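# Lift folded robot arm and hold it against bars

## Task

Take the folded robot arm off its stand and keep it in a grip so that its plate stands upright and sits flat on the two bars, with a nut behind every one of its corner holes, ready for screws to be inserted. The scene must end with the arm still gripped in that position. Dropping the folded arm is a failure; a brief slip is not.

## Robot and tools

Setup: four Universal Robots UR12e arms (arm1 to arm4), each with six revolute joints and a two-finger sliding gripper. All of them share one scene frame in metres, with the origin on the floor and +z pointing up. Each foot (base_link) faces along its own +x. Foot poses as x, y, z, quat wxyz: arm1 (-0.999, 0.000, 0.545), (0.708, -0.005, 0.000, 0.707); arm2 (0.881, -0.419, 0.457), (1.000, -0.004, -0.001, -0.017); arm3 (-0.519, -1.200, 0.760), (0.692, 0, 0, -0.722); arm4 (0.550, -1.200, 0.769), (1.000, 0.008, 0.000, -0.014). Reach is roughly 1.50 m from the joint 1 axis. Seen from above, the upper arm, forearm and wrist sit offset to the arm's left of its pointing line, by about 0.18, 0.04 and 0.17 m respectively.

The hand point lies between the finger pads, 20 mm back from the fingertips. The hand's z axis runs along the fingers, and the fingers open and close along its x axis. Printed hand positions can be somewhat off, more so at long reach.

Joints, all in radians: joint1_rad, -3.141 to 3.141, turns the arm about its foot; positive is counter-clockwise from above, and 0 points the arm along the foot's +x. joint2_rad, -3.141 to 0, is the shoulder; -1.571 is upper arm vertical and 0 is level pointing forward. joint3_rad, 0 to 3.141, is the elbow; 0 is straight. joint4_rad, -6.283 to 6.283, pitches the wrist; with the hand pointing down, positive moves the fingertips back toward the foot. joint5_rad, -3.141 to 0, swings the hand sideways; at -1.571 the fingers are parallel to the arm's swing plane, and positive moves them to the arm's left. joint6_rad, -6.283 to 6.283, rolls the hand; positive is clockwise seen from behind it. gripper_m is the pad gap in metres, from -0.006 to 0.12; values below 0 squeeze closed pads together. A joint counts as done within 0.01 rad, or 0.003 m for the gripper.

Tool move takes optional keys arm1..arm4 and cameras. Each arm key is an object with these fields:
- joints: absolute joint targets, keyed by joint name.
- target: an absolute hand pose, a list of 7 numbers [x, y, z, qw, qx, qy, qz] in the scene frame (metres, unit quaternion). The hand travels in a straight line from its current hand_target toward this pose. When target is given, joints may contain only gripper_m.
- speed: top speed along the path, 0.002 to 0.5 m/s, default 0.25. Rotation is capped at twice this value in rad/s.
- min_time_s: 0.1 to 8 s, the shortest time each joint motion of that arm may take.
- contact_limits: {gripper_m: N}, the pad force allowed at each pad, 50 to 400 N, default 200. It also sets the holding force until the next action that names gripper_m.

Motions in one action all start together. Hand paths within a call finish together, and any hand path stops after 10 s; no action lasts longer than 15 s. A hand may lag, drift from its path, or overshoot the speed, especially near full stretch. Joints that are not named may still be driving toward earlier targets. Joint-target motions on one arm are timed to arrive together and can swing the hand wide. A move with no action returns the full state of every robot, plus images.

cameras accepts arm1_cam_wrist, arm2_cam_wrist, arm3_cam_wrist, arm4_cam_wrist, cam_benches, cam_left, cam_plate, or "all". An empty list returns no images. Any unknown name invalidates the whole call.

Other tools: wait {seconds: 0 to 10, cameras} lets the scene run without new commands. zoom_image {camera, region: [x0, y0, x1, y1]} gives a closer view of a region in pixels, measured from the top-left of that camera's latest image, at most 504 px each way. read_manual returns licence texts only. finished_scene {scene} ends the scene irreversibly, so call it only while the part is held correctly.

Results: "move" lists which robots were commanded. "as last shown" marks a robot with no command; its status lines read "not commanded". "pictures" gives the order of the images. Each robot also reports:
- hand and hand_target (the pose the current joint targets lead to);
- joint_positions;
- Joint velocities in rad/s ("within noise" means settled);
- joint torques, which are biased and noisy; positive means toward a larger joint value;
- Wrist force/torque in the hand frame, plus a peak line since the last reading.
Statuses: done (hand within 1 cm and 2 degrees); off_target (resting short, possibly still pushing); time_out (target dropped, joint holds where it is); not_followed, "joint command not followed" and "pose unreachable" (a safety check withheld the motion). If a call is refused or a stop happens, the remaining motion calls in that reply are skipped.

Avoid the following. A hard press between two robots fails the scene, and closing a gripper on another arm's fingers counts as such a press; the safety check does not prevent finger contact. Torque limits in N m are 297, 297, 135, 48.6, 48.6 and 48.6 for joints 1 to 6. A held weight adds to these loads. A shoulder or elbow straying more than 7.5 degrees from its smoothed path also causes a torque fault. An external force near 150 N causes a force fault. Either fault halts the arm for 10 s; afterwards, release the grip first if it is pinning the arm. Motors heat while holding loads or stretched out, even between calls. A MOTOR HOT warning appears at 70 °C, and at 85 °C the brakes lock for 30 to 60 s; after that, resend any target marked limit_stop_at_motor_heat. The arms do not stop on contact. Do not slam into fixed objects, let the part fall, or release it while it is moving. Loose objects may occasionally be nudged. Between calls, each robot holds its last command.

Each tool is called after "Request:" as name([rows], argument=value, ...), one row to a line, values as JSON.

## Session

Scene 1 done. Now scene 2.

Request:
move(cameras=["all"])

Scene clock: 0.00 s.
Joint torques (N m): no reading
Motor temperatures (°C): arm1=[22 21 24 24 22 22] | arm2=[21 23 39 39 24 27] | arm3=[24 18 26 27 27 30] | arm4=[23 19 28 23 29 23]
Wrist force (N): no reading
Wrist torque (N m): no reading
Wrist force, peak (N): no reading
Joint velocities: within noise
arm1.joint_positions: joint1_rad=+0.000 joint2_rad=-1.570 joint3_rad=+1.570 joint4_rad=-1.570 joint5_rad=-1.571 joint6_rad=+0.000 gripper_m=+0.119
arm1.joint_status: not commanded
arm1.hand: x=-1.1762 y=+0.6958 z=+1.0478 quat_wxyz=(-0.004, -0.001, -1.000, +0.004) (m; scene frame)
arm1.hand_target: x=-1.1762 y=+0.6958 z=+1.0478 quat_wxyz=(-0.004, -0.001, -1.000, +0.004) (m; scene frame)
arm1.hand_status: not commanded
arm2.joint_positions: joint1_rad=+0.000 joint2_rad=-1.570 joint3_rad=+1.570 joint4_rad=-1.570 joint5_rad=-1.571 joint6_rad=+0.000 gripper_m=+0.120
arm2.joint_status: not commanded
arm2.hand: x=+1.5767 y=-0.2656 z=+0.9666 quat_wxyz=(-0.003, -0.719, -0.695, +0.002) (m; scene frame)
arm2.hand_target: x=+1.5767 y=-0.2656 z=+0.9666 quat_wxyz=(-0.003, -0.719, -0.695, +0.002) (m; scene frame)
arm2.hand_status: not commanded
arm3.joint_positions: joint1_rad=+0.000 joint2_rad=-1.570 joint3_rad=+1.570 joint4_rad=-1.570 joint5_rad=-1.571 joint6_rad=+0.000 gripper_m=+0.119
arm3.joint_status: not commanded
arm3.hand: x=-0.3744 y=-1.8979 z=+1.2695 quat_wxyz=(+0.000, -1.000, +0.021, +0.000) (m; scene frame)
arm3.hand_target: x=-0.3744 y=-1.8979 z=+1.2695 quat_wxyz=(+0.000, -1.000, +0.021, +0.000) (m; scene frame)
arm3.hand_status: not commanded
arm4.joint_positions: joint1_rad=+0.000 joint2_rad=-1.570 joint3_rad=+1.570 joint4_rad=-1.570 joint5_rad=-1.571 joint6_rad=+0.000 gripper_m=+0.120
arm4.joint_status: not commanded
arm4.hand: x=+1.2460 y=-1.0541 z=+1.2812 quat_wxyz=(+0.006, -0.717, -0.697, -0.006) (m; scene frame)
arm4.hand_target: x=+1.2460 y=-1.0541 z=+1.2812 quat_wxyz=(+0.006, -0.717, -0.697, -0.006) (m; scene frame)
arm4.hand_status: not commanded
pictures: arm1_cam_wrist, arm2_cam_wrist, arm3_cam_wrist, arm4_cam_wrist, cam_benches, cam_left, cam_plate
Images, in order (width x height): arm1_cam_wrist 896x504, arm2_cam_wrist 896x504, arm3_cam_wrist 896x504, arm4_cam_wrist 896x504, cam_benches 896x504, cam_left 896x504, cam_plate 896x504.

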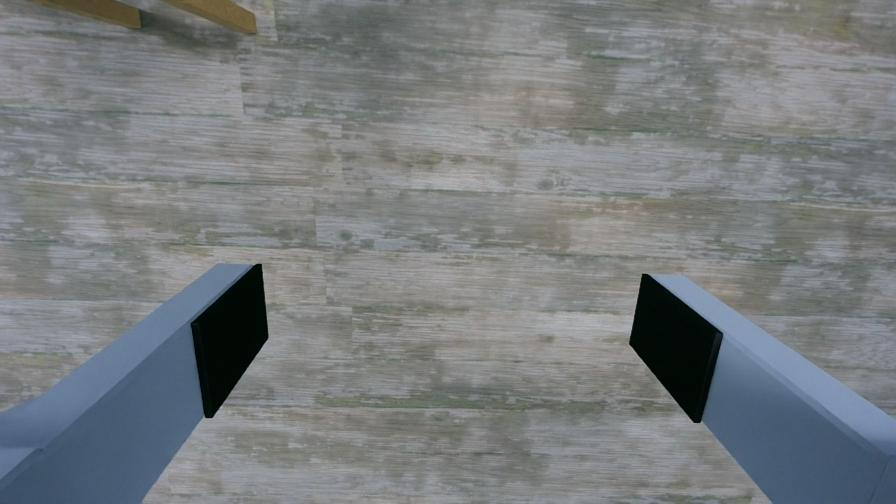

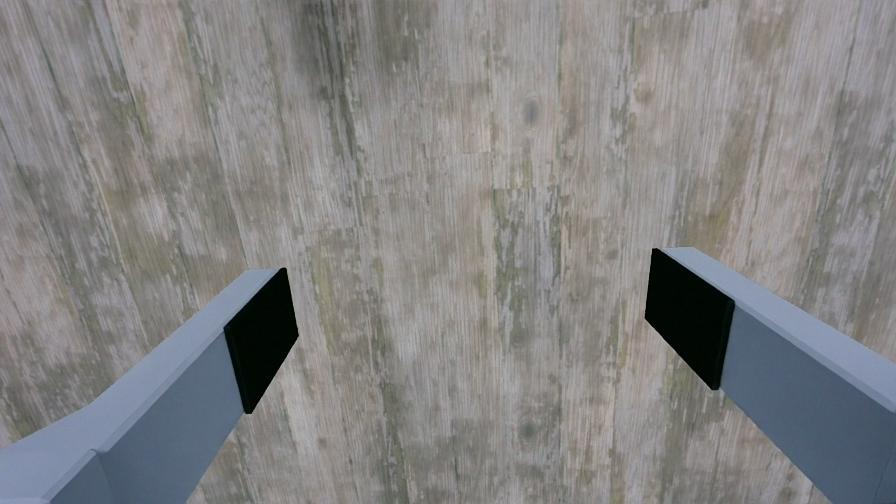

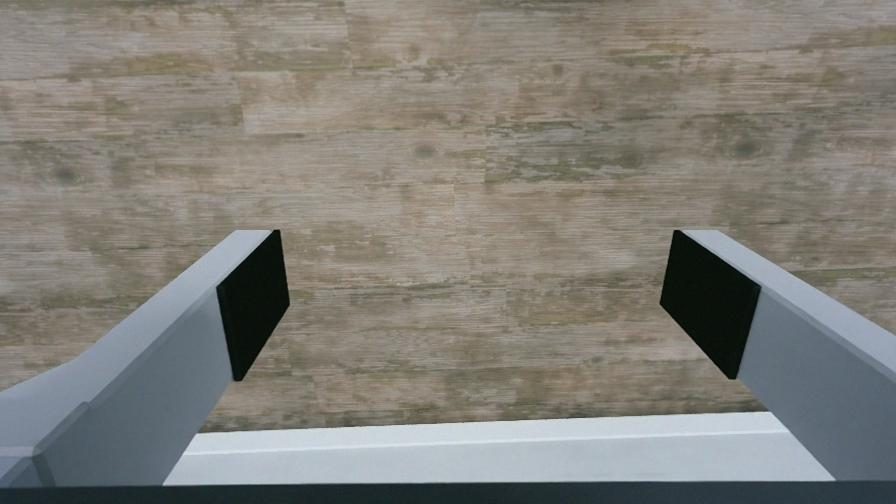

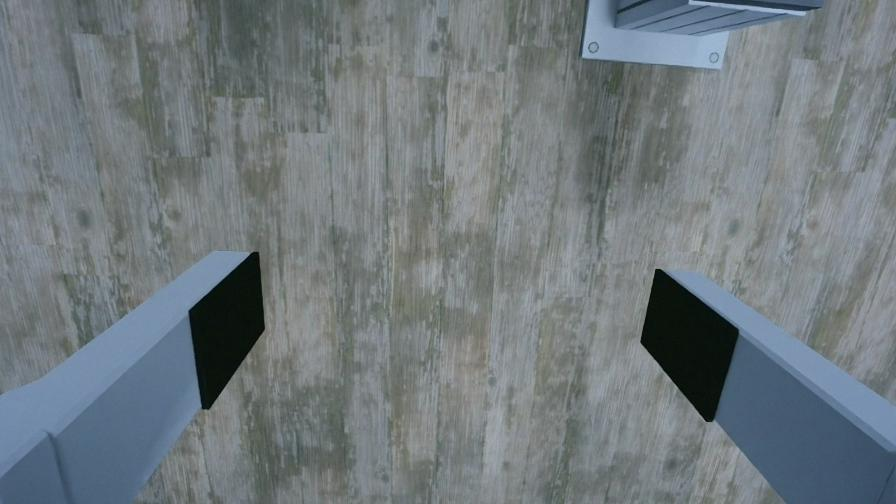

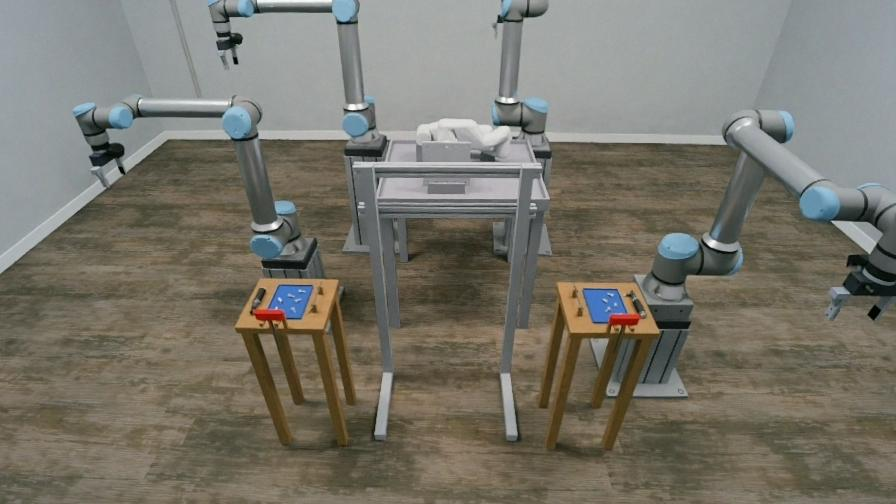

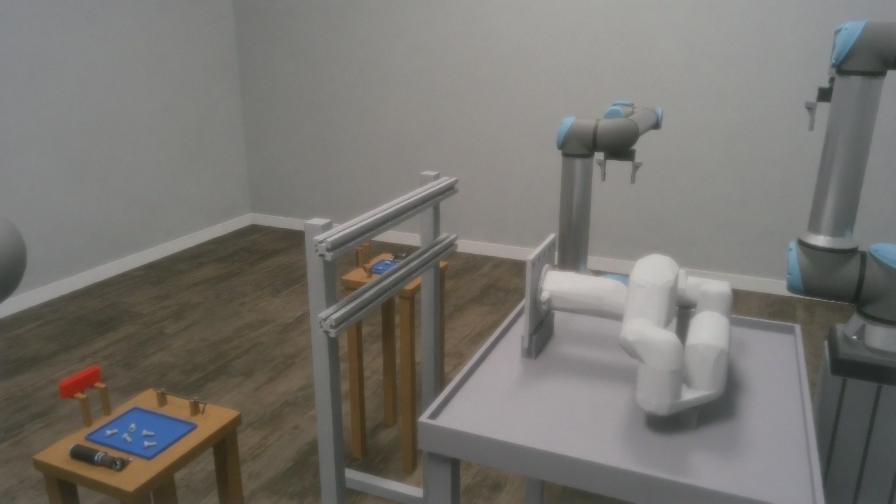

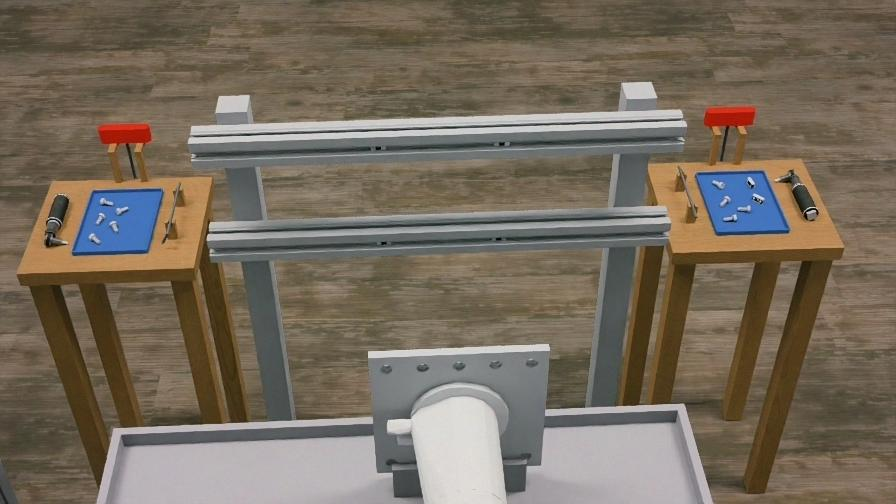

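Request:
move(arm1={"joints": {"joint1_rad": 0, "joint2_rad": -1.9, "joint3_rad": 1.4, "joint4_rad": -1.07}}, arm2={"joints": {"joint1_rad": 0, "joint2_rad": -1.9, "joint3_rad": 1.4, "joint4_rad": -1.07}}, arm4={"joints": {"joint1_rad": 0, "joint2_rad": -1.9, "joint3_rad": 1.4, "joint4_rad": -1.07}})

Request:
move(arm1={"joints": {"joint1_rad": -2.977, "joint2_rad": -1.9, "joint3_rad": 1.4, "joint4_rad": -1.07, "joint6_rad": -2.329}}, arm2={"joints": {"joint1_rad": 3.06, "joint2_rad": -1.9, "joint3_rad": 1.4, "joint4_rad": -1.07, "joint6_rad": -1.678}}, arm4={"joints": {"joint1_rad": 2.15, "joint2_rad": -1.6855, "joint3_rad": 1.716, "joint4_rad": -1.6015, "joint5_rad": -1.552, "joint6_rad": -1.021}})

Request:
move(arm1={"joints": {"joint1_rad": -2.977, "joint2_rad": -1.81, "joint3_rad": 1.717, "joint4_rad": -0.834, "joint5_rad": -0.684, "joint6_rad": -2.329}}, arm2={"joints": {"joint1_rad": 3.06, "joint2_rad": -1.202, "joint3_rad": 0.6933, "joint4_rad": -1.062, "joint5_rad": -1.571, "joint6_rad": -1.678}})

Request:
move(arm1={"target": [-0.548, -0.338, 1.165, 0.230, 0.400, 0.770, 0.442], "speed": 0.1}, cameras=["arm1_cam_wrist", "arm2_cam_wrist", "arm4_cam_wrist", "cam_plate", "cam_left"])

Scene clock: 114.30 s.
Joint torques (N m): arm1=[-1 -26.02 -54.38 -1.44 -0.47 0.42] | arm2=[-0.13 -31.56 -60.2 -2.14 -0.19 0.64] | arm3=[0.2 -57.34 -50.56 -5.15 -0.35 0.15] | arm4=[3.23 -30.9 -56.09 -1.37 -0.05 -0.17]
Motor temperatures (°C): arm1=[21 21 24 24 22 22] | arm2=[21 23 38 39 24 27] | arm3=[23 18 26 27 27 30] | arm4=[23 19 27 23 29 23]
Wrist force (N): arm1=[-0.1 0.2 0.4] | arm2=[-0.3 -0.2 -0.1] | arm3=[0.2 -0.4 0.4] | arm4=[-0.4 -0.1 -0.1]
Wrist torque (N m): arm1=[0.02 0.02 0.04] | arm2=[-0.04 0.05 -0.01] | arm3=[-0.06 -0.03 -0.01] | arm4=[-0.03 0.14 -0.01]
Wrist force, peak (N): arm1=[0.2 1.8 1.8] | arm2=[-0.3 -1.9 -1.6] | arm3=[-0.6 -0.1 0.3] | arm4=[-0.4 -2.2 -1.6]
move: arm1 done; arm2 done; arm4 done
Joint velocities: within noise
arm1.joint_positions: joint1_rad=+0.000 joint2_rad=-1.900 joint3_rad=+1.400 joint4_rad=-1.070 joint5_rad=-1.571 joint6_rad=+0.000 gripper_m=+0.119
arm1.joint_status: all done
arm1.hand: x=-1.1784 y=+0.4293 z=+1.2910 quat_wxyz=(-0.004, -0.001, -1.000, +0.004)
arm1.hand_target: x=-1.1784 y=+0.4292 z=+1.2910 quat_wxyz=(-0.004, -0.001, -1.000, +0.004)
arm1.hand_status: not commanded
arm2.joint_positions: joint1_rad=+0.000 joint2_rad=-1.900 joint3_rad=+1.400 joint4_rad=-1.070 joint5_rad=-1.571 joint6_rad=+0.000 gripper_m=+0.120
arm2.joint_status: all done
arm2.hand: x=+1.3079 y=-0.2547 z=+1.2070 quat_wxyz=(-0.003, -0.719, -0.695, +0.002)
arm2.hand_target: x=+1.3078 y=-0.2547 z=+1.2071 quat_wxyz=(-0.003, -0.719, -0.695, +0.002)
arm2.hand_status: not commanded
arm3: as last shown
arm4.joint_positions: joint1_rad=+0.000 joint2_rad=-1.900 joint3_rad=+1.400 joint4_rad=-1.070 joint5_rad=-1.571 joint6_rad=+0.000 gripper_m=+0.120
arm4.joint_status: all done
arm4.hand: x=+0.9775 y=-1.0504 z=+1.5221 quat_wxyz=(+0.006, -0.717, -0.697, -0.006)
arm4.hand_target: x=+0.9774 y=-1.0504 z=+1.5222 quat_wxyz=(+0.006, -0.717, -0.697, -0.006)
arm4.hand_status: not commanded
pictures: none

Scene clock: 117.80 s.
Joint torques (N m): arm1=[-15.97 -18.41 -52.58 -3.57 -0.3 -1.36] | arm2=[14.56 -24.57 -59.54 -3.99 -0.32 -1.12] | arm3=[1.52 -57.28 -51.02 -5.05 -0.14 0.07] | arm4=[19.85 -21.56 -36.71 -8.36 2.37 -2.67]
Motor temperatures (°C): arm1=[21 21 24 24 22 22] | arm2=[21 23 38 39 24 27] | arm3=[23 18 26 27 27 30] | arm4=[23 19 27 23 29 23]
Wrist force (N): arm1=[0.1 0.1 0.7] | arm2=[0.2 0.0 -0.2] | arm3=[-0.1 -0.2 0.3] | arm4=[0.2 -0.1 0.1]
Wrist torque (N m): arm1=[0.00 0.00 0.16] | arm2=[0.01 -0.04 0.05] | arm3=[-0.04 0.02 0.00] | arm4=[-0.03 0.02 0.13]
Wrist force, peak (N): arm1=[-3.0 2.4 0.4] | arm2=[-1.8 3.4 -0.3] | arm3=[-0.2 -0.5 0.4] | arm4=[-3.0 2.3 -0.8]
move: arm1 done; arm2 done; arm4 done
Joint velocities: within noise
arm1.joint_positions: joint1_rad=-2.977 joint2_rad=-1.900 joint3_rad=+1.400 joint4_rad=-1.070 joint5_rad=-1.571 joint6_rad=-2.329 gripper_m=+0.119
arm1.joint_status: all done
arm1.hand: x=-0.7644 y=-0.3834 z=+1.3005 quat_wxyz=(-0.005, -0.319, -0.948, +0.002)
arm1.hand_target: x=-0.7644 y=-0.3834 z=+1.3005 quat_wxyz=(-0.005, -0.319, -0.948, +0.002)
arm1.hand_status: not commanded
arm2.joint_positions: joint1_rad=+3.060 joint2_rad=-1.900 joint3_rad=+1.400 joint4_rad=-1.070 joint5_rad=-1.571 joint6_rad=-1.678 gripper_m=+0.120
arm2.joint_status: all done
arm2.hand: x=+0.4385 y=-0.5379 z=+1.2072 quat_wxyz=(+0.003, +1.000, -0.005, +0.001)
arm2.hand_target: x=+0.4385 y=-0.5380 z=+1.2072 quat_wxyz=(+0.003, +1.000, -0.004, +0.002)
arm2.hand_status: not commanded
arm3: as last shown
arm4.joint_positions: joint1_rad=+2.150 joint2_rad=-1.686 joint3_rad=+1.716 joint4_rad=-1.601 joint5_rad=-1.552 joint6_rad=-1.021 gripper_m=+0.120
arm4.joint_status: all done
arm4.hand: x=+0.0718 y=-0.7725 z=+1.2638 quat_wxyz=(+0.003, +0.707, -0.707, -0.008)
arm4.hand_target: x=+0.0718 y=-0.7725 z=+1.2638 quat_wxyz=(+0.003, +0.707, -0.707, -0.008)
arm4.hand_status: not commanded
pictures: none

Scene clock: 119.93 s.
Joint torques (N m): arm1=[-15.91 -18.05 -34.8 0.97 4.33 -1.43] | arm2=[9.75 -70.27 -60.58 -2.16 -0.35 -1.16] | arm3=[1.34 -57.36 -51.1 -4.91 -0.14 0.14] | arm4=[20.99 -22.43 -37.45 -8.39 2.2 -2.47]
Motor temperatures (°C): arm1=[21 21 24 24 22 22] | arm2=[21 23 38 39 24 27] | arm3=[23 18 26 27 27 30] | arm4=[23 19 27 23 29 23]
Wrist force (N): arm1=[-0.2 0.6 -0.8] | arm2=[0.4 0.0 -0.6] | arm3=[-0.3 -0.2 0.3] | arm4=[0.3 -0.1 -0.5]
Wrist torque (N m): arm1=[0.26 0.04 0.48] | arm2=[0.04 -0.04 0.04] | arm3=[-0.03 0.05 0.00] | arm4=[-0.04 0.01 0.13]
Wrist force, peak (N): arm1=[0.1 0.6 -1.0] | arm2=[2.2 0.2 -1.2] | arm3=[-0.1 0.0 0.5] | arm4=[0.4 -0.4 0.0]
move: arm1 done; arm2 done
Joint velocities: within noise
arm1.joint_positions: joint1_rad=-2.977 joint2_rad=-1.810 joint3_rad=+1.717 joint4_rad=-0.834 joint5_rad=-0.684 joint6_rad=-2.329 gripper_m=+0.119
arm1.joint_status: all done
arm1.hand: x=-0.5480 y=-0.3378 z=+1.1650 quat_wxyz=(-0.230, -0.399, -0.770, -0.442)
arm1.hand_target: x=-0.5479 y=-0.3378 z=+1.1650 quat_wxyz=(-0.230, -0.399, -0.770, -0.442)
arm1.hand_status: not commanded
arm2.joint_positions: joint1_rad=+3.060 joint2_rad=-1.202 joint3_rad=+0.693 joint4_rad=-1.062 joint5_rad=-1.571 joint6_rad=-1.678 gripper_m=+0.120
arm2.joint_status: all done
arm2.hand: x=+0.0246 y=-0.4898 z=+1.2021 quat_wxyz=(+0.003, +1.000, -0.004, +0.001)
arm2.hand_target: x=+0.0246 y=-0.4898 z=+1.2021 quat_wxyz=(+0.003, +1.000, -0.004, +0.001)
arm2.hand_status: not commanded
arm3, arm4: as last shown
arm4.joint_positions: joint1_rad=+2.150 joint2_rad=-1.685 joint3_rad=+1.716 joint4_rad=-1.602 joint5_rad=-1.552 joint6_rad=-1.021 gripper_m=+0.120
pictures: none

Scene clock: 120.90 s.
Joint torques (N m): arm1=[-16.66 -18.35 -56.98 0.93 0.63 2.36] | arm2=[7.94 -68.98 -60.14 -2.31 0.09 -1.54] | arm3=[2.25 -57.19 -51.07 -5.12 -0.26 0.12] | arm4=[20.82 -22.51 -37.22 -8.45 2.59 -2.62]
Motor temperatures (°C): arm1=[21 21 24 24 22 22] | arm2=[21 23 38 39 24 27] | arm3=[23 18 26 27 27 30] | arm4=[23 19 27 23 29 23]
Wrist force (N): arm1=[0.1 0.5 -0.9] | arm2=[0.2 -0.2 -0.3] | arm3=[0.1 -0.1 0.2] | arm4=[0.1 0.0 -0.1]
Wrist torque (N m): arm1=[0.23 0.00 0.42] | arm2=[0.01 -0.02 0.04] | arm3=[-0.01 -0.01 -0.01] | arm4=[-0.02 0.04 0.12]
Wrist force, peak (N): arm1=[0.1 0.4 -1.3] | arm2=[0.1 0.0 -0.8] | arm3=[-0.2 -0.2 0.3] | arm4=[0.5 -0.2 0.1]
move: arm1 done
Joint velocities: within noise
arm1.joint_positions: joint1_rad=-2.977 joint2_rad=-1.810 joint3_rad=+1.717 joint4_rad=-0.834 joint5_rad=-0.684 joint6_rad=-2.329 gripper_m=+0.119
arm1.joint_status: not commanded
arm1.hand: x=-0.5480 y=-0.3380 z=+1.1650 quat_wxyz=(-0.230, -0.400, -0.770, -0.442)
arm1.hand_target: x=-0.5480 y=-0.3380 z=+1.1650 quat_wxyz=(-0.230, -0.400, -0.770, -0.442)
arm1.hand_status: done (0.000 m and 0.0 deg from the pose sent, 0.000 m and 0.0 deg at the start)
arm2, arm3, arm4: as last shown
pictures: arm1_cam_wrist, arm2_cam_wrist, arm4_cam_wrist, cam_left, cam_plate
Images, in order (width x height): arm1_cam_wrist 896x504, arm2_cam_wrist 896x504, arm4_cam_wrist 896x504, cam_left 896x504, cam_plate 896x504.

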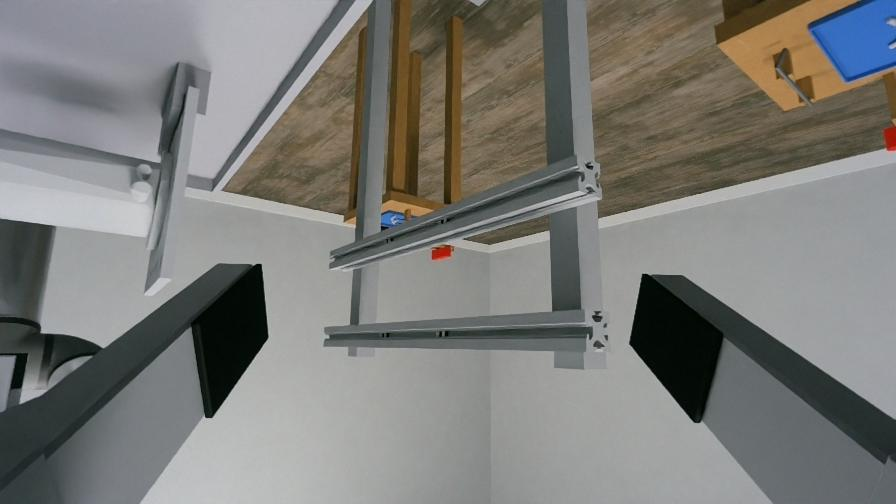

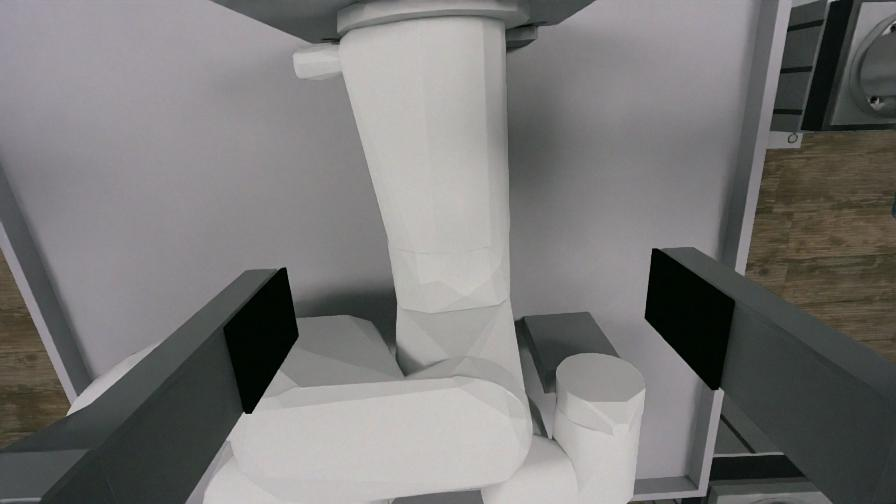

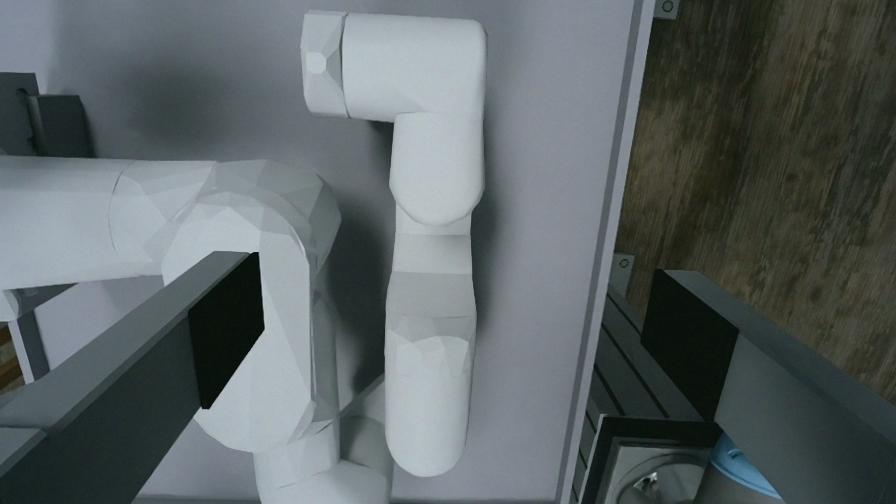

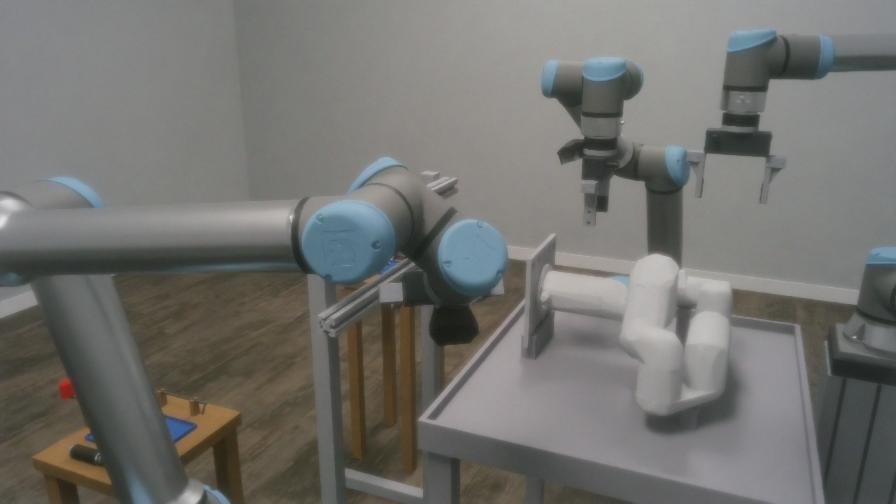

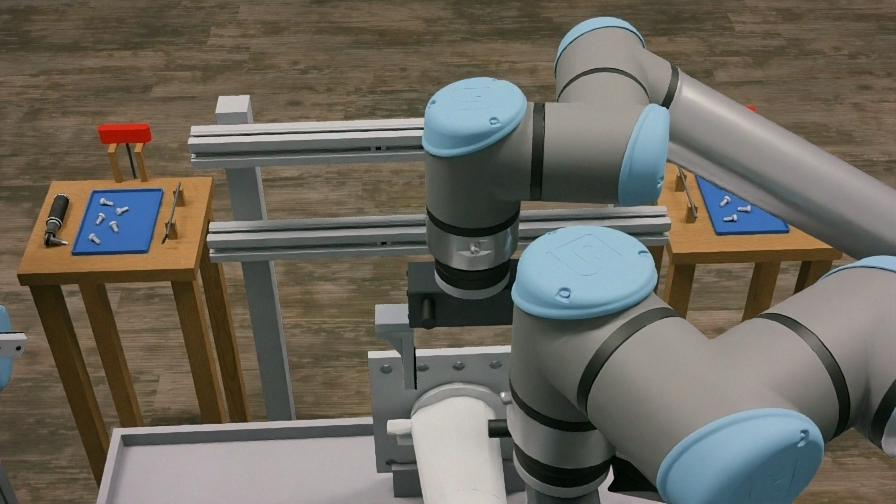

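Request:
zoom_image(camera="arm1_cam_wrist", region=[368, 318, 458, 348])

Request:
zoom_image(camera="arm1_cam_wrist", region=[368, 210, 458, 255])

Request:
zoom_image(camera="arm1_cam_wrist", region=[0, 40, 260, 320])

Request:
zoom_image(camera="cam_plate", region=[348, 135, 408, 170])

Request:
zoom_image(camera="cam_plate", region=[350, 225, 410, 260])

Scaled by 5.600 from the camera's image (finer frame: 1280x720).

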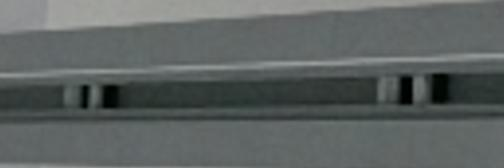

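Scaled by 5.600 from the camera's image (finer frame: 1280x720).

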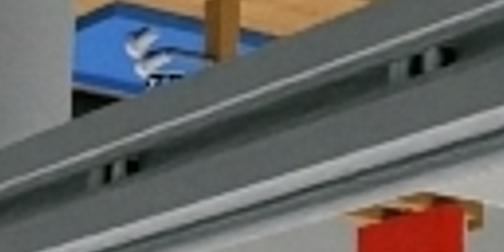

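Scaled by 1.800 from the camera's image (finer frame: 1280x720).

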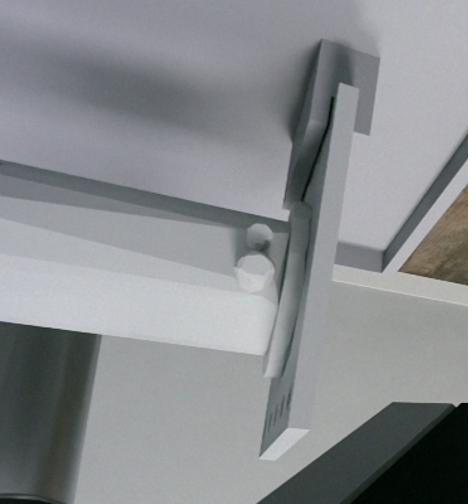

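Scaled by 8.400 from the camera's image (finer frame: 1280x720).

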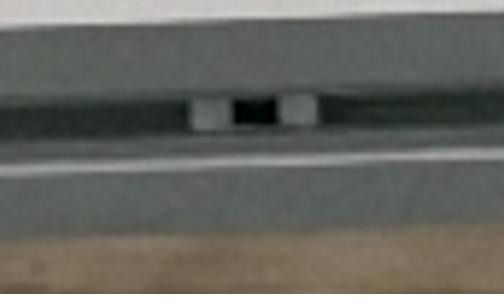

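Scaled by 8.400 from the camera's image (finer frame: 1280x720).

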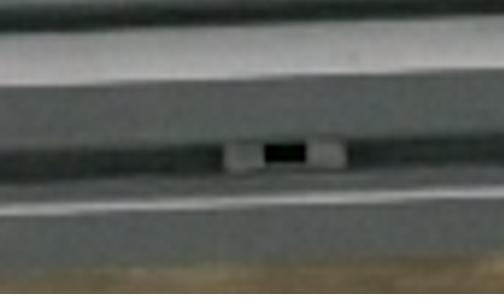

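Request:
zoom_image(camera="arm4_cam_wrist", region=[280, 0, 530, 250])

Request:
zoom_image(camera="cam_left", region=[510, 220, 760, 450])

Request:
zoom_image(camera="arm2_cam_wrist", region=[340, 250, 700, 504])

Scaled by 2.016 from the camera's image (finer frame: 1280x720).

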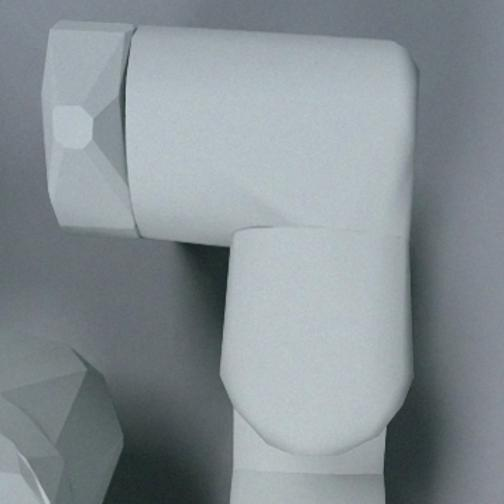

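Scaled by 2.016 from the camera's image (finer frame: 1280x720).

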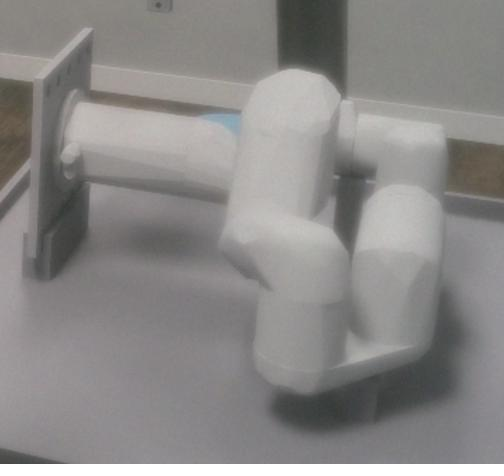

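Scaled by 1.400 from the camera's image (finer frame: 1280x720).

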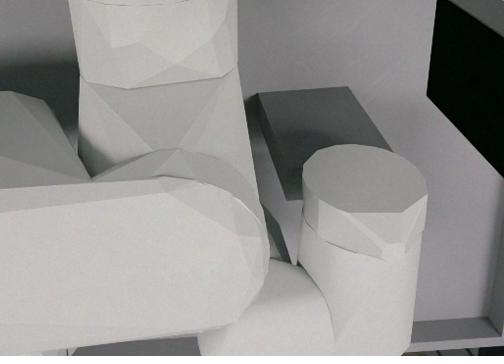

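Request:
move(arm2={"target": [0.0246, -0.33, 1.2021, 0, 1, 0, 0], "speed": 0.15}, cameras=["arm2_cam_wrist"])

Request:
zoom_image(camera="arm2_cam_wrist", region=[250, 0, 650, 250])

Scene clock: 273.83 s.
Joint torques (N m): arm1=[-16.51 -18.25 -57.26 0.83 -0.61 2.32] | arm2=[-10.88 -68 -61.31 -2.02 -3.36 -1.66] | arm3=[1.05 -58.41 -50.88 -4.96 -0.35 -0.04] | arm4=[20.06 -22.61 -37.36 -8.34 2.42 -2.29]
Motor temperatures (°C): arm1=[21 21 24 24 22 22] | arm2=[21 23 38 39 24 27] | arm3=[23 18 26 26 27 30] | arm4=[23 19 27 23 29 22]
Wrist force (N): arm1=[0.2 0.4 -1.2] | arm2=[0.0 -0.1 -0.7] | arm3=[0.0 -0.1 0.3] | arm4=[0.1 -0.3 0.2]
Wrist torque (N m): arm1=[0.23 -0.02 0.42] | arm2=[0.03 0.02 0.06] | arm3=[-0.02 0.00 -0.01] | arm4=[-0.07 0.03 0.13]
Wrist force, peak (N): arm1=[0.3 0.5 -1.5] | arm2=[0.6 2.5 -1.0] | arm3=[-0.3 -0.4 0.2] | arm4=[0.4 0.0 -0.4]
move: arm2 done
Joint velocities: within noise
arm1, arm3, arm4: as last shown
arm2.joint_positions: joint1_rad=+2.876 joint2_rad=-1.202 joint3_rad=+0.691 joint4_rad=-1.065 joint5_rad=-1.577 joint6_rad=-1.871 gripper_m=+0.120
arm2.joint_status: not commanded
arm2.hand: x=+0.0246 y=-0.3301 z=+1.2021 quat_wxyz=(+0.000, +1.000, +0.000, +0.000)
arm2.hand_target: x=+0.0246 y=-0.3300 z=+1.2021 quat_wxyz=(+0.000, +1.000, +0.000, +0.000)
arm2.hand_status: done (0.000 m and 0.0 deg from the pose sent, 0.160 m and 0.7 deg at the start)
Images, in order (width x height): arm2_cam_wrist 896x504.

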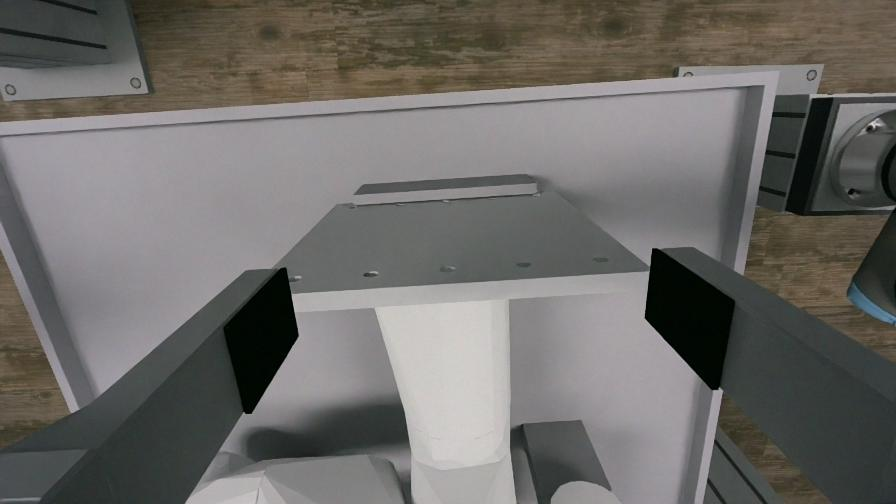

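Scaled by 1.260 from the camera's image (finer frame: 1280x720).

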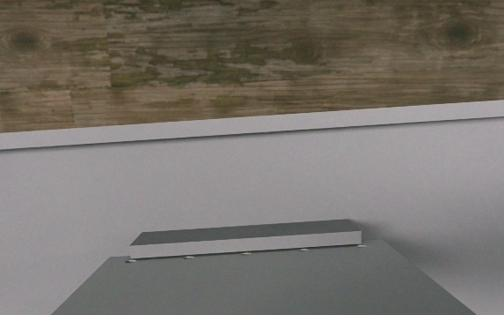

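Request:
move(arm2={"target": [0.0246, -0.25, 1.2021, 0, 1, 0, 0], "speed": 0.15}, cameras=["arm2_cam_wrist"])

Request:
zoom_image(camera="arm2_cam_wrist", region=[250, 240, 700, 504])

Scene clock: 316.90 s.
Joint torques (N m): arm1=[-15.71 -18.2 -56.88 0.7 -0.4 2.11] | arm2=[-13.86 -71.38 -60.31 -1.87 3.31 -1.65] | arm3=[1.48 -57.91 -50.72 -5.12 -0.2 -0.1] | arm4=[22.01 -22.1 -37.22 -8.4 2.4 -2.56]
Motor temperatures (°C): arm1=[21 21 24 24 22 22] | arm2=[21 23 37 39 24 27] | arm3=[23 18 26 26 27 30] | arm4=[23 19 27 23 29 22]
Wrist force (N): arm1=[0.2 0.4 -0.9] | arm2=[0.1 0.1 -0.9] | arm3=[-0.3 -0.2 0.3] | arm4=[0.3 0.0 -0.1]
Wrist torque (N m): arm1=[0.22 -0.02 0.42] | arm2=[0.06 0.01 0.04] | arm3=[-0.04 0.06 -0.01] | arm4=[-0.01 0.00 0.12]
Wrist force, peak (N): arm1=[-0.1 0.7 -1.5] | arm2=[0.1 -1.8 -0.7] | arm3=[0.1 0.1 0.7] | arm4=[0.2 -0.1 -0.6]
move: arm2 done
Joint velocities: within noise
arm1, arm3, arm4: as last shown
arm2.joint_positions: joint1_rad=+2.787 joint2_rad=-1.175 joint3_rad=+0.651 joint4_rad=-1.052 joint5_rad=-1.577 joint6_rad=-1.960 gripper_m=+0.120
arm2.joint_status: not commanded
arm2.hand: x=+0.0246 y=-0.2501 z=+1.2021 quat_wxyz=(+0.000, +1.000, +0.000, +0.000)
arm2.hand_target: x=+0.0246 y=-0.2500 z=+1.2021 quat_wxyz=(+0.000, +1.000, +0.000, +0.000)
arm2.hand_status: done (0.000 m and 0.0 deg from the pose sent, 0.080 m and 0.0 deg at the start)
Images, in order (width x height): arm2_cam_wrist 896x504.

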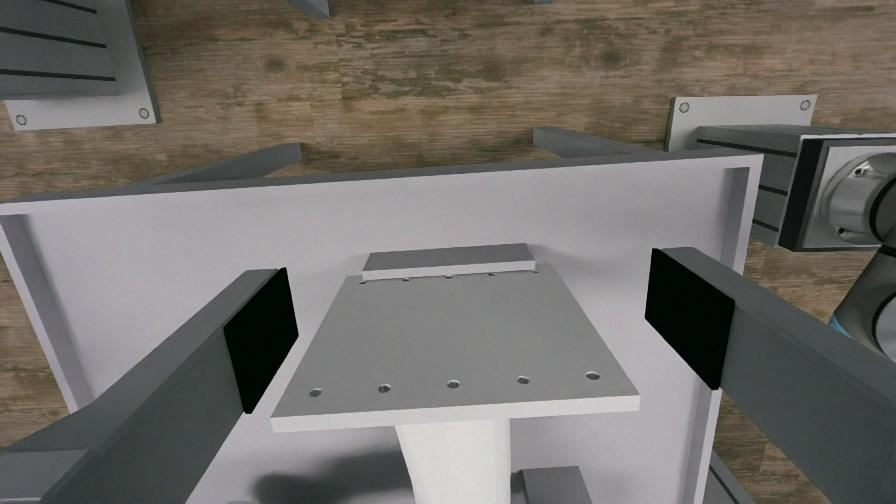

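Scaled by 1.120 from the camera's image (finer frame: 1280x720).

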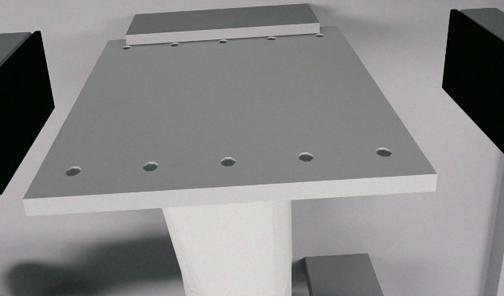

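Request:
move(arm2={"target": [0.021, -0.515, 1.2, 0, 1, 0, 0], "speed": 0.15}, arm4={"target": [0.0735, -0.769, 1.16, 0, 0.70711, -0.70711, 0], "speed": 0.15, "joints": {"gripper_m": 0.092}})

Request:
move(arm2={"target": [0.021, -0.515, 1.07, 0, 1, 0, 0], "speed": 0.1}, cameras=["arm2_cam_wrist", "arm4_cam_wrist", "cam_left"])

Scene clock: 400.83 s.
Joint torques (N m): arm1=[-15.02 -18.92 -57.02 0.63 -0.39 2.13] | arm2=[11.47 -69.51 -61.35 -2.17 -4.17 2.03] | arm3=[1.53 -57.21 -50.59 -5.02 -0.2 -0.2] | arm4=[20.46 -22.99 -36.44 -8.48 -2.78 2.59]
Motor temperatures (°C): arm1=[21 21 24 24 22 22] | arm2=[21 23 37 38 24 27] | arm3=[23 18 27 26 27 30] | arm4=[23 19 27 23 28 22]
Wrist force (N): arm1=[0.1 0.6 -1.2] | arm2=[0.2 -0.1 -1.1] | arm3=[-0.1 -0.3 0.0] | arm4=[0.2 -0.1 -0.2]
Wrist torque (N m): arm1=[0.25 0.00 0.42] | arm2=[0.02 0.00 -0.15] | arm3=[-0.06 0.01 -0.01] | arm4=[-0.05 0.02 -0.15]
Wrist force, peak (N): arm1=[0.1 0.7 -1.6] | arm2=[0.3 -3.1 -1.3] | arm3=[-0.7 0.1 0.3] | arm4=[0.2 -0.4 0.8]
move: arm2 done; arm4 done
Joint velocities: within noise
arm1, arm3: as last shown
arm2.joint_positions: joint1_rad=+3.092 joint2_rad=-1.192 joint3_rad=+0.684 joint4_rad=-1.066 joint5_rad=-1.578 joint6_rad=-1.655 gripper_m=+0.120
arm2.joint_status: not commanded
arm2.hand: x=+0.0210 y=-0.5149 z=+1.2000 quat_wxyz=(+0.000, +1.000, +0.000, +0.000)
arm2.hand_target: x=+0.0210 y=-0.5150 z=+1.2000 quat_wxyz=(+0.000, +1.000, +0.000, +0.000)
arm2.hand_status: done (0.000 m and 0.0 deg from the pose sent, 0.265 m and 0.0 deg at the start)
arm4.joint_positions: joint1_rad=+2.151 joint2_rad=-1.657 joint3_rad=+1.871 joint4_rad=-1.771 joint5_rad=-1.561 joint6_rad=-1.020 gripper_m=+0.093
arm4.joint_status: all done
arm4.hand: x=+0.0735 y=-0.7690 z=+1.1600 quat_wxyz=(+0.000, +0.707, -0.707, +0.000)
arm4.hand_target: x=+0.0735 y=-0.7690 z=+1.1600 quat_wxyz=(+0.000, +0.707, -0.707, +0.000)
arm4.hand_status: done (0.000 m and 0.0 deg from the pose sent, 0.104 m and 1.0 deg at the start)
pictures: none

Scene clock: 402.80 s.
Joint torques (N m): arm1=[-15.67 -18.33 -56.63 0.63 -0.46 2.08] | arm2=[-12.69 -90.8 -44.48 -8.61 3.49 -1.75] | arm3=[1.22 -58.24 -50.56 -4.98 -0.26 -0.29] | arm4=[19.11 -22.8 -35.98 -8.41 -2.95 2.84]
Motor temperatures (°C): arm1=[21 21 24 24 22 22] | arm2=[21 23 37 38 24 27] | arm3=[23 18 27 26 27 30] | arm4=[23 19 27 23 28 22]
Wrist force (N): arm1=[0.0 0.6 -1.2] | arm2=[0.0 -0.2 -1.2] | arm3=[-0.2 -0.1 0.3] | arm4=[0.0 0.3 -0.2]
Wrist torque (N m): arm1=[0.26 0.00 0.42] | arm2=[0.00 0.02 0.03] | arm3=[-0.01 0.04 -0.01] | arm4=[0.02 0.04 -0.15]
Wrist force, peak (N): arm1=[0.3 0.6 -1.5] | arm2=[0.1 0.2 -2.2] | arm3=[-0.2 -0.3 0.6] | arm4=[0.3 -0.2 -0.5]
move: arm2 done
Joint velocities: within noise
arm1, arm4: as last shown
arm2.joint_positions: joint1_rad=+3.091 joint2_rad=-1.291 joint3_rad=+1.065 joint4_rad=-1.347 joint5_rad=-1.578 joint6_rad=-1.656 gripper_m=+0.120
arm2.joint_status: not commanded
arm2.hand: x=+0.0210 y=-0.5150 z=+1.0701 quat_wxyz=(+0.000, +1.000, +0.000, +0.000)
arm2.hand_target: x=+0.0210 y=-0.5150 z=+1.0700 quat_wxyz=(+0.000, +1.000, +0.000, +0.000)
arm2.hand_status: done (0.000 m and 0.0 deg from the pose sent, 0.130 m and 0.0 deg at the start)
arm3.joint_positions: joint1_rad=+0.000 joint2_rad=-1.570 joint3_rad=+1.570 joint4_rad=-1.570 joint5_rad=-1.571 joint6_rad=+0.000 gripper_m=+0.119
arm3.joint_status: not commanded
arm3.hand: x=-0.3744 y=-1.8979 z=+1.2695 quat_wxyz=(+0.000, -1.000, +0.021, +0.000)
arm3.hand_target: x=-0.3744 y=-1.8979 z=+1.2695 quat_wxyz=(+0.000, -1.000, +0.021, +0.000)
arm3.hand_status: not commanded
Images, in order (width x height): arm2_cam_wrist 896x504, arm4_cam_wrist 896x504, cam_left 896x504.

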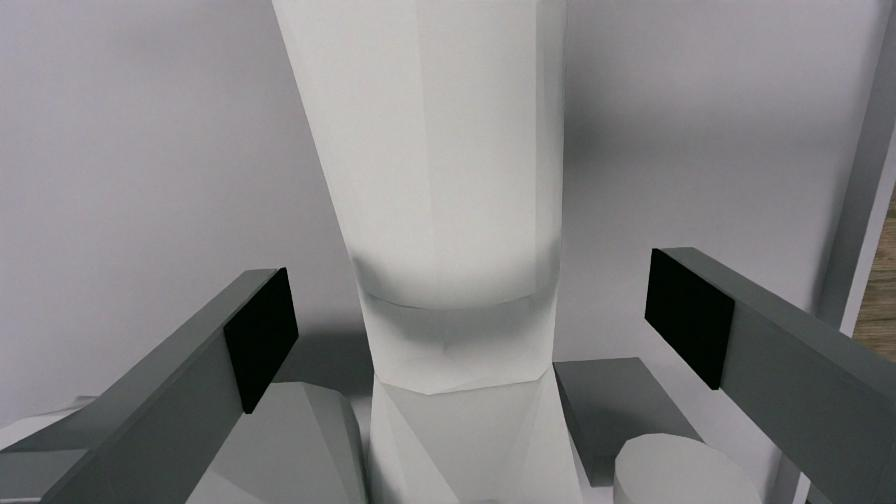

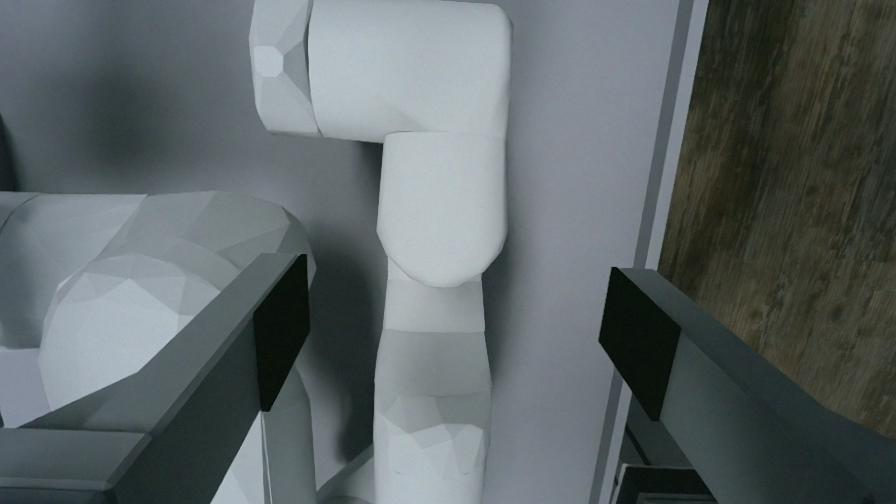

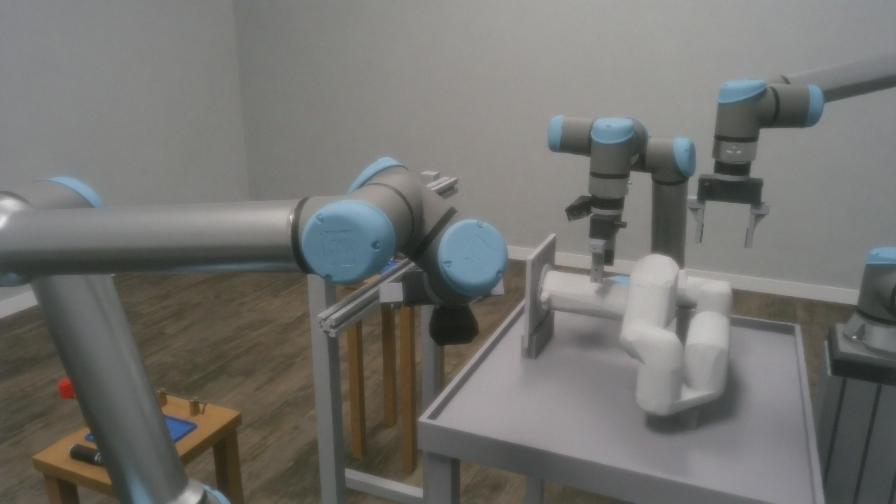

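Request:
move(arm2={"target": [0.0192, -0.515, 0.985, 0, 1, 0, 0], "speed": 0.08}, arm4={"target": [0.075, -0.7695, 1.04, 0, 0.70711, -0.70711, 0], "speed": 0.1}, cameras=["arm2_cam_wrist", "arm4_cam_wrist", "cam_left", "cam_plate"])

Request:
zoom_image(camera="cam_left", region=[500, 180, 760, 440])

Scene clock: 485.37 s.
Joint torques (N m): arm1=[-15.41 -18.64 -56.87 0.55 -0.49 2.05] | arm2=[-12.96 -89.83 -44.96 -8.59 -1.08 -1.43] | arm3=[1.24 -56.18 -50.75 -5.05 -0.14 -0.15] | arm4=[21.06 -26.93 -33.38 -8.31 -1.38 2.78]
Motor temperatures (°C): arm1=[21 21 24 24 22 22] | arm2=[21 23 37 38 24 27] | arm3=[23 18 27 26 27 30] | arm4=[23 19 27 22 28 22]
Wrist force (N): arm1=[0.0 0.4 -1.3] | arm2=[0.4 -0.4 -0.8] | arm3=[-0.1 -0.1 0.2] | arm4=[0.1 0.1 -0.3]
Wrist torque (N m): arm1=[0.22 0.01 0.42] | arm2=[-0.04 -0.05 0.02] | arm3=[-0.03 0.01 -0.02] | arm4=[-0.01 0.05 -0.17]
Wrist force, peak (N): arm1=[0.0 0.7 -1.7] | arm2=[0.3 -0.5 -2.1] | arm3=[-0.3 -0.1 0.6] | arm4=[0.0 0.1 -1.2]
move: arm2 done; arm4 done
Joint velocities: within noise
arm1, arm3: as last shown
arm2.joint_positions: joint1_rad=+3.091 joint2_rad=-1.310 joint3_rad=+1.240 joint4_rad=-1.503 joint5_rad=-1.578 joint6_rad=-1.656 gripper_m=+0.120
arm2.joint_status: not commanded
arm2.hand: x=+0.0192 y=-0.5150 z=+0.9850 quat_wxyz=(+0.000, +1.000, +0.000, +0.000)
arm2.hand_target: x=+0.0192 y=-0.5150 z=+0.9850 quat_wxyz=(+0.000, +1.000, +0.000, +0.000)
arm2.hand_status: done (0.000 m and 0.0 deg from the pose sent, 0.085 m and 0.0 deg at the start)
arm4.joint_positions: joint1_rad=+2.151 joint2_rad=-1.594 joint3_rad=+2.034 joint4_rad=-1.997 joint5_rad=-1.561 joint6_rad=-1.020 gripper_m=+0.093
arm4.joint_status: not commanded
arm4.hand: x=+0.0750 y=-0.7695 z=+1.0401 quat_wxyz=(+0.000, +0.707, -0.707, +0.000)
arm4.hand_target: x=+0.0750 y=-0.7695 z=+1.0400 quat_wxyz=(+0.000, +0.707, -0.707, +0.000)
arm4.hand_status: done (0.000 m and 0.0 deg from the pose sent, 0.120 m and 0.0 deg at the start)
Images, in order (width x height): arm2_cam_wrist 896x504, arm4_cam_wrist 896x504, cam_left 896x504, cam_plate 896x504.

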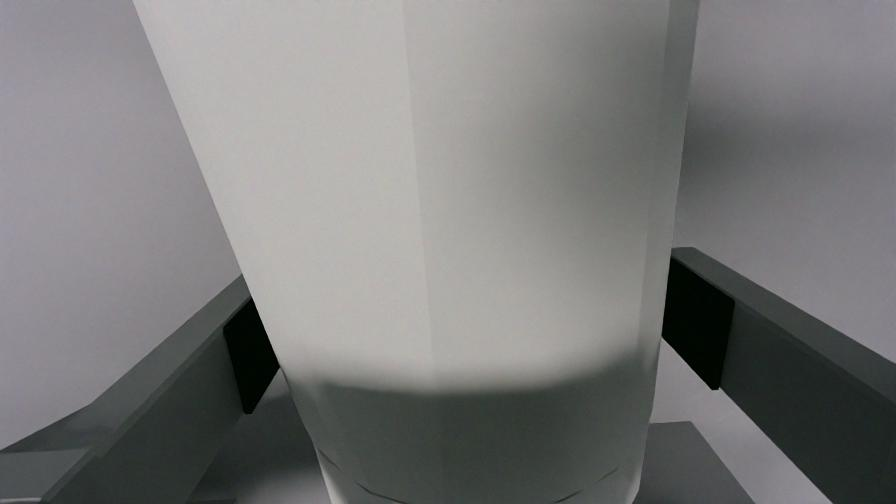

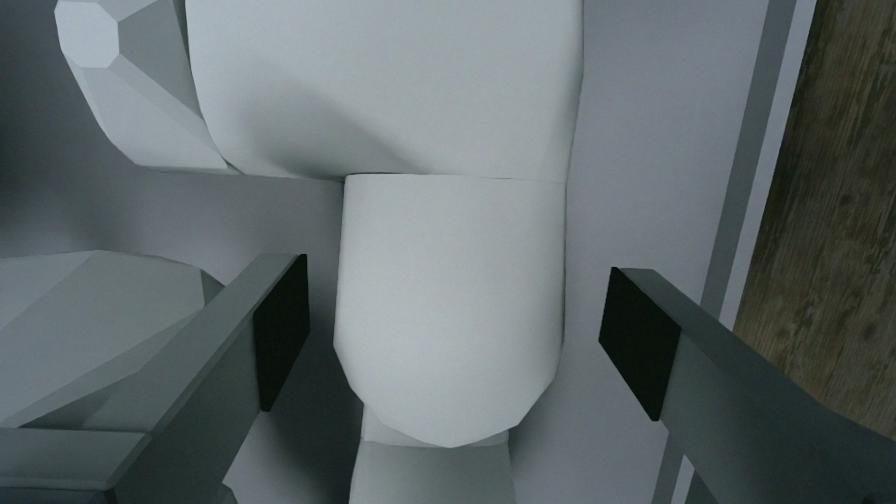

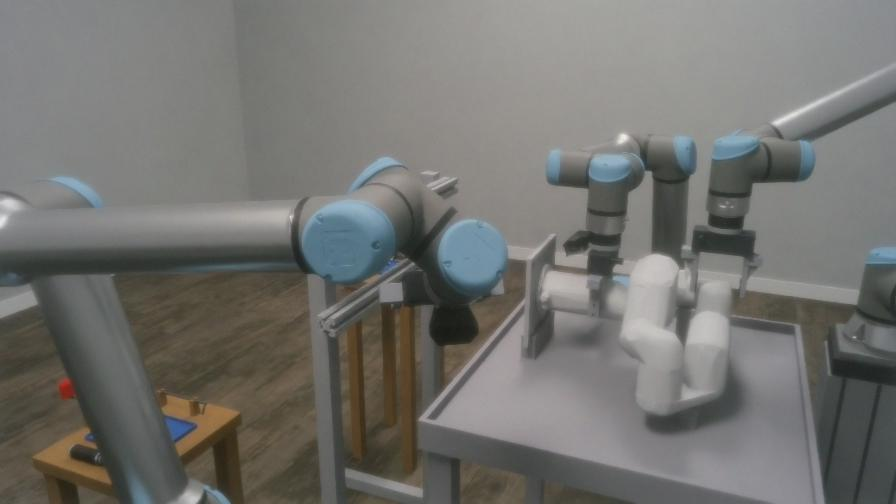

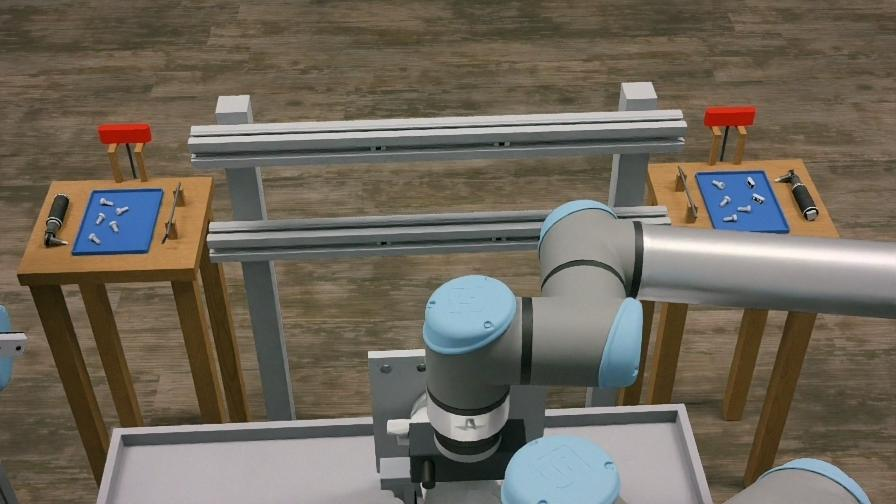

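Scaled by 1.938 from the camera's image (finer frame: 1280x720).

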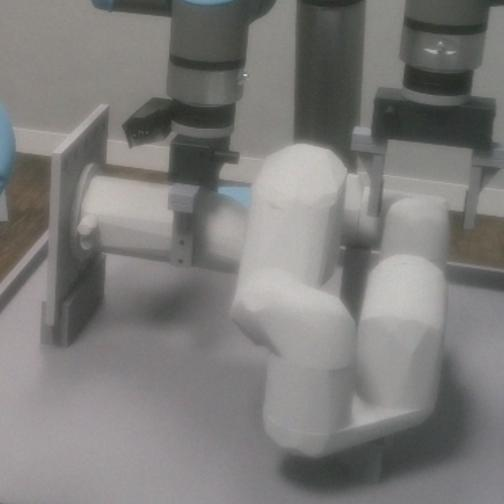

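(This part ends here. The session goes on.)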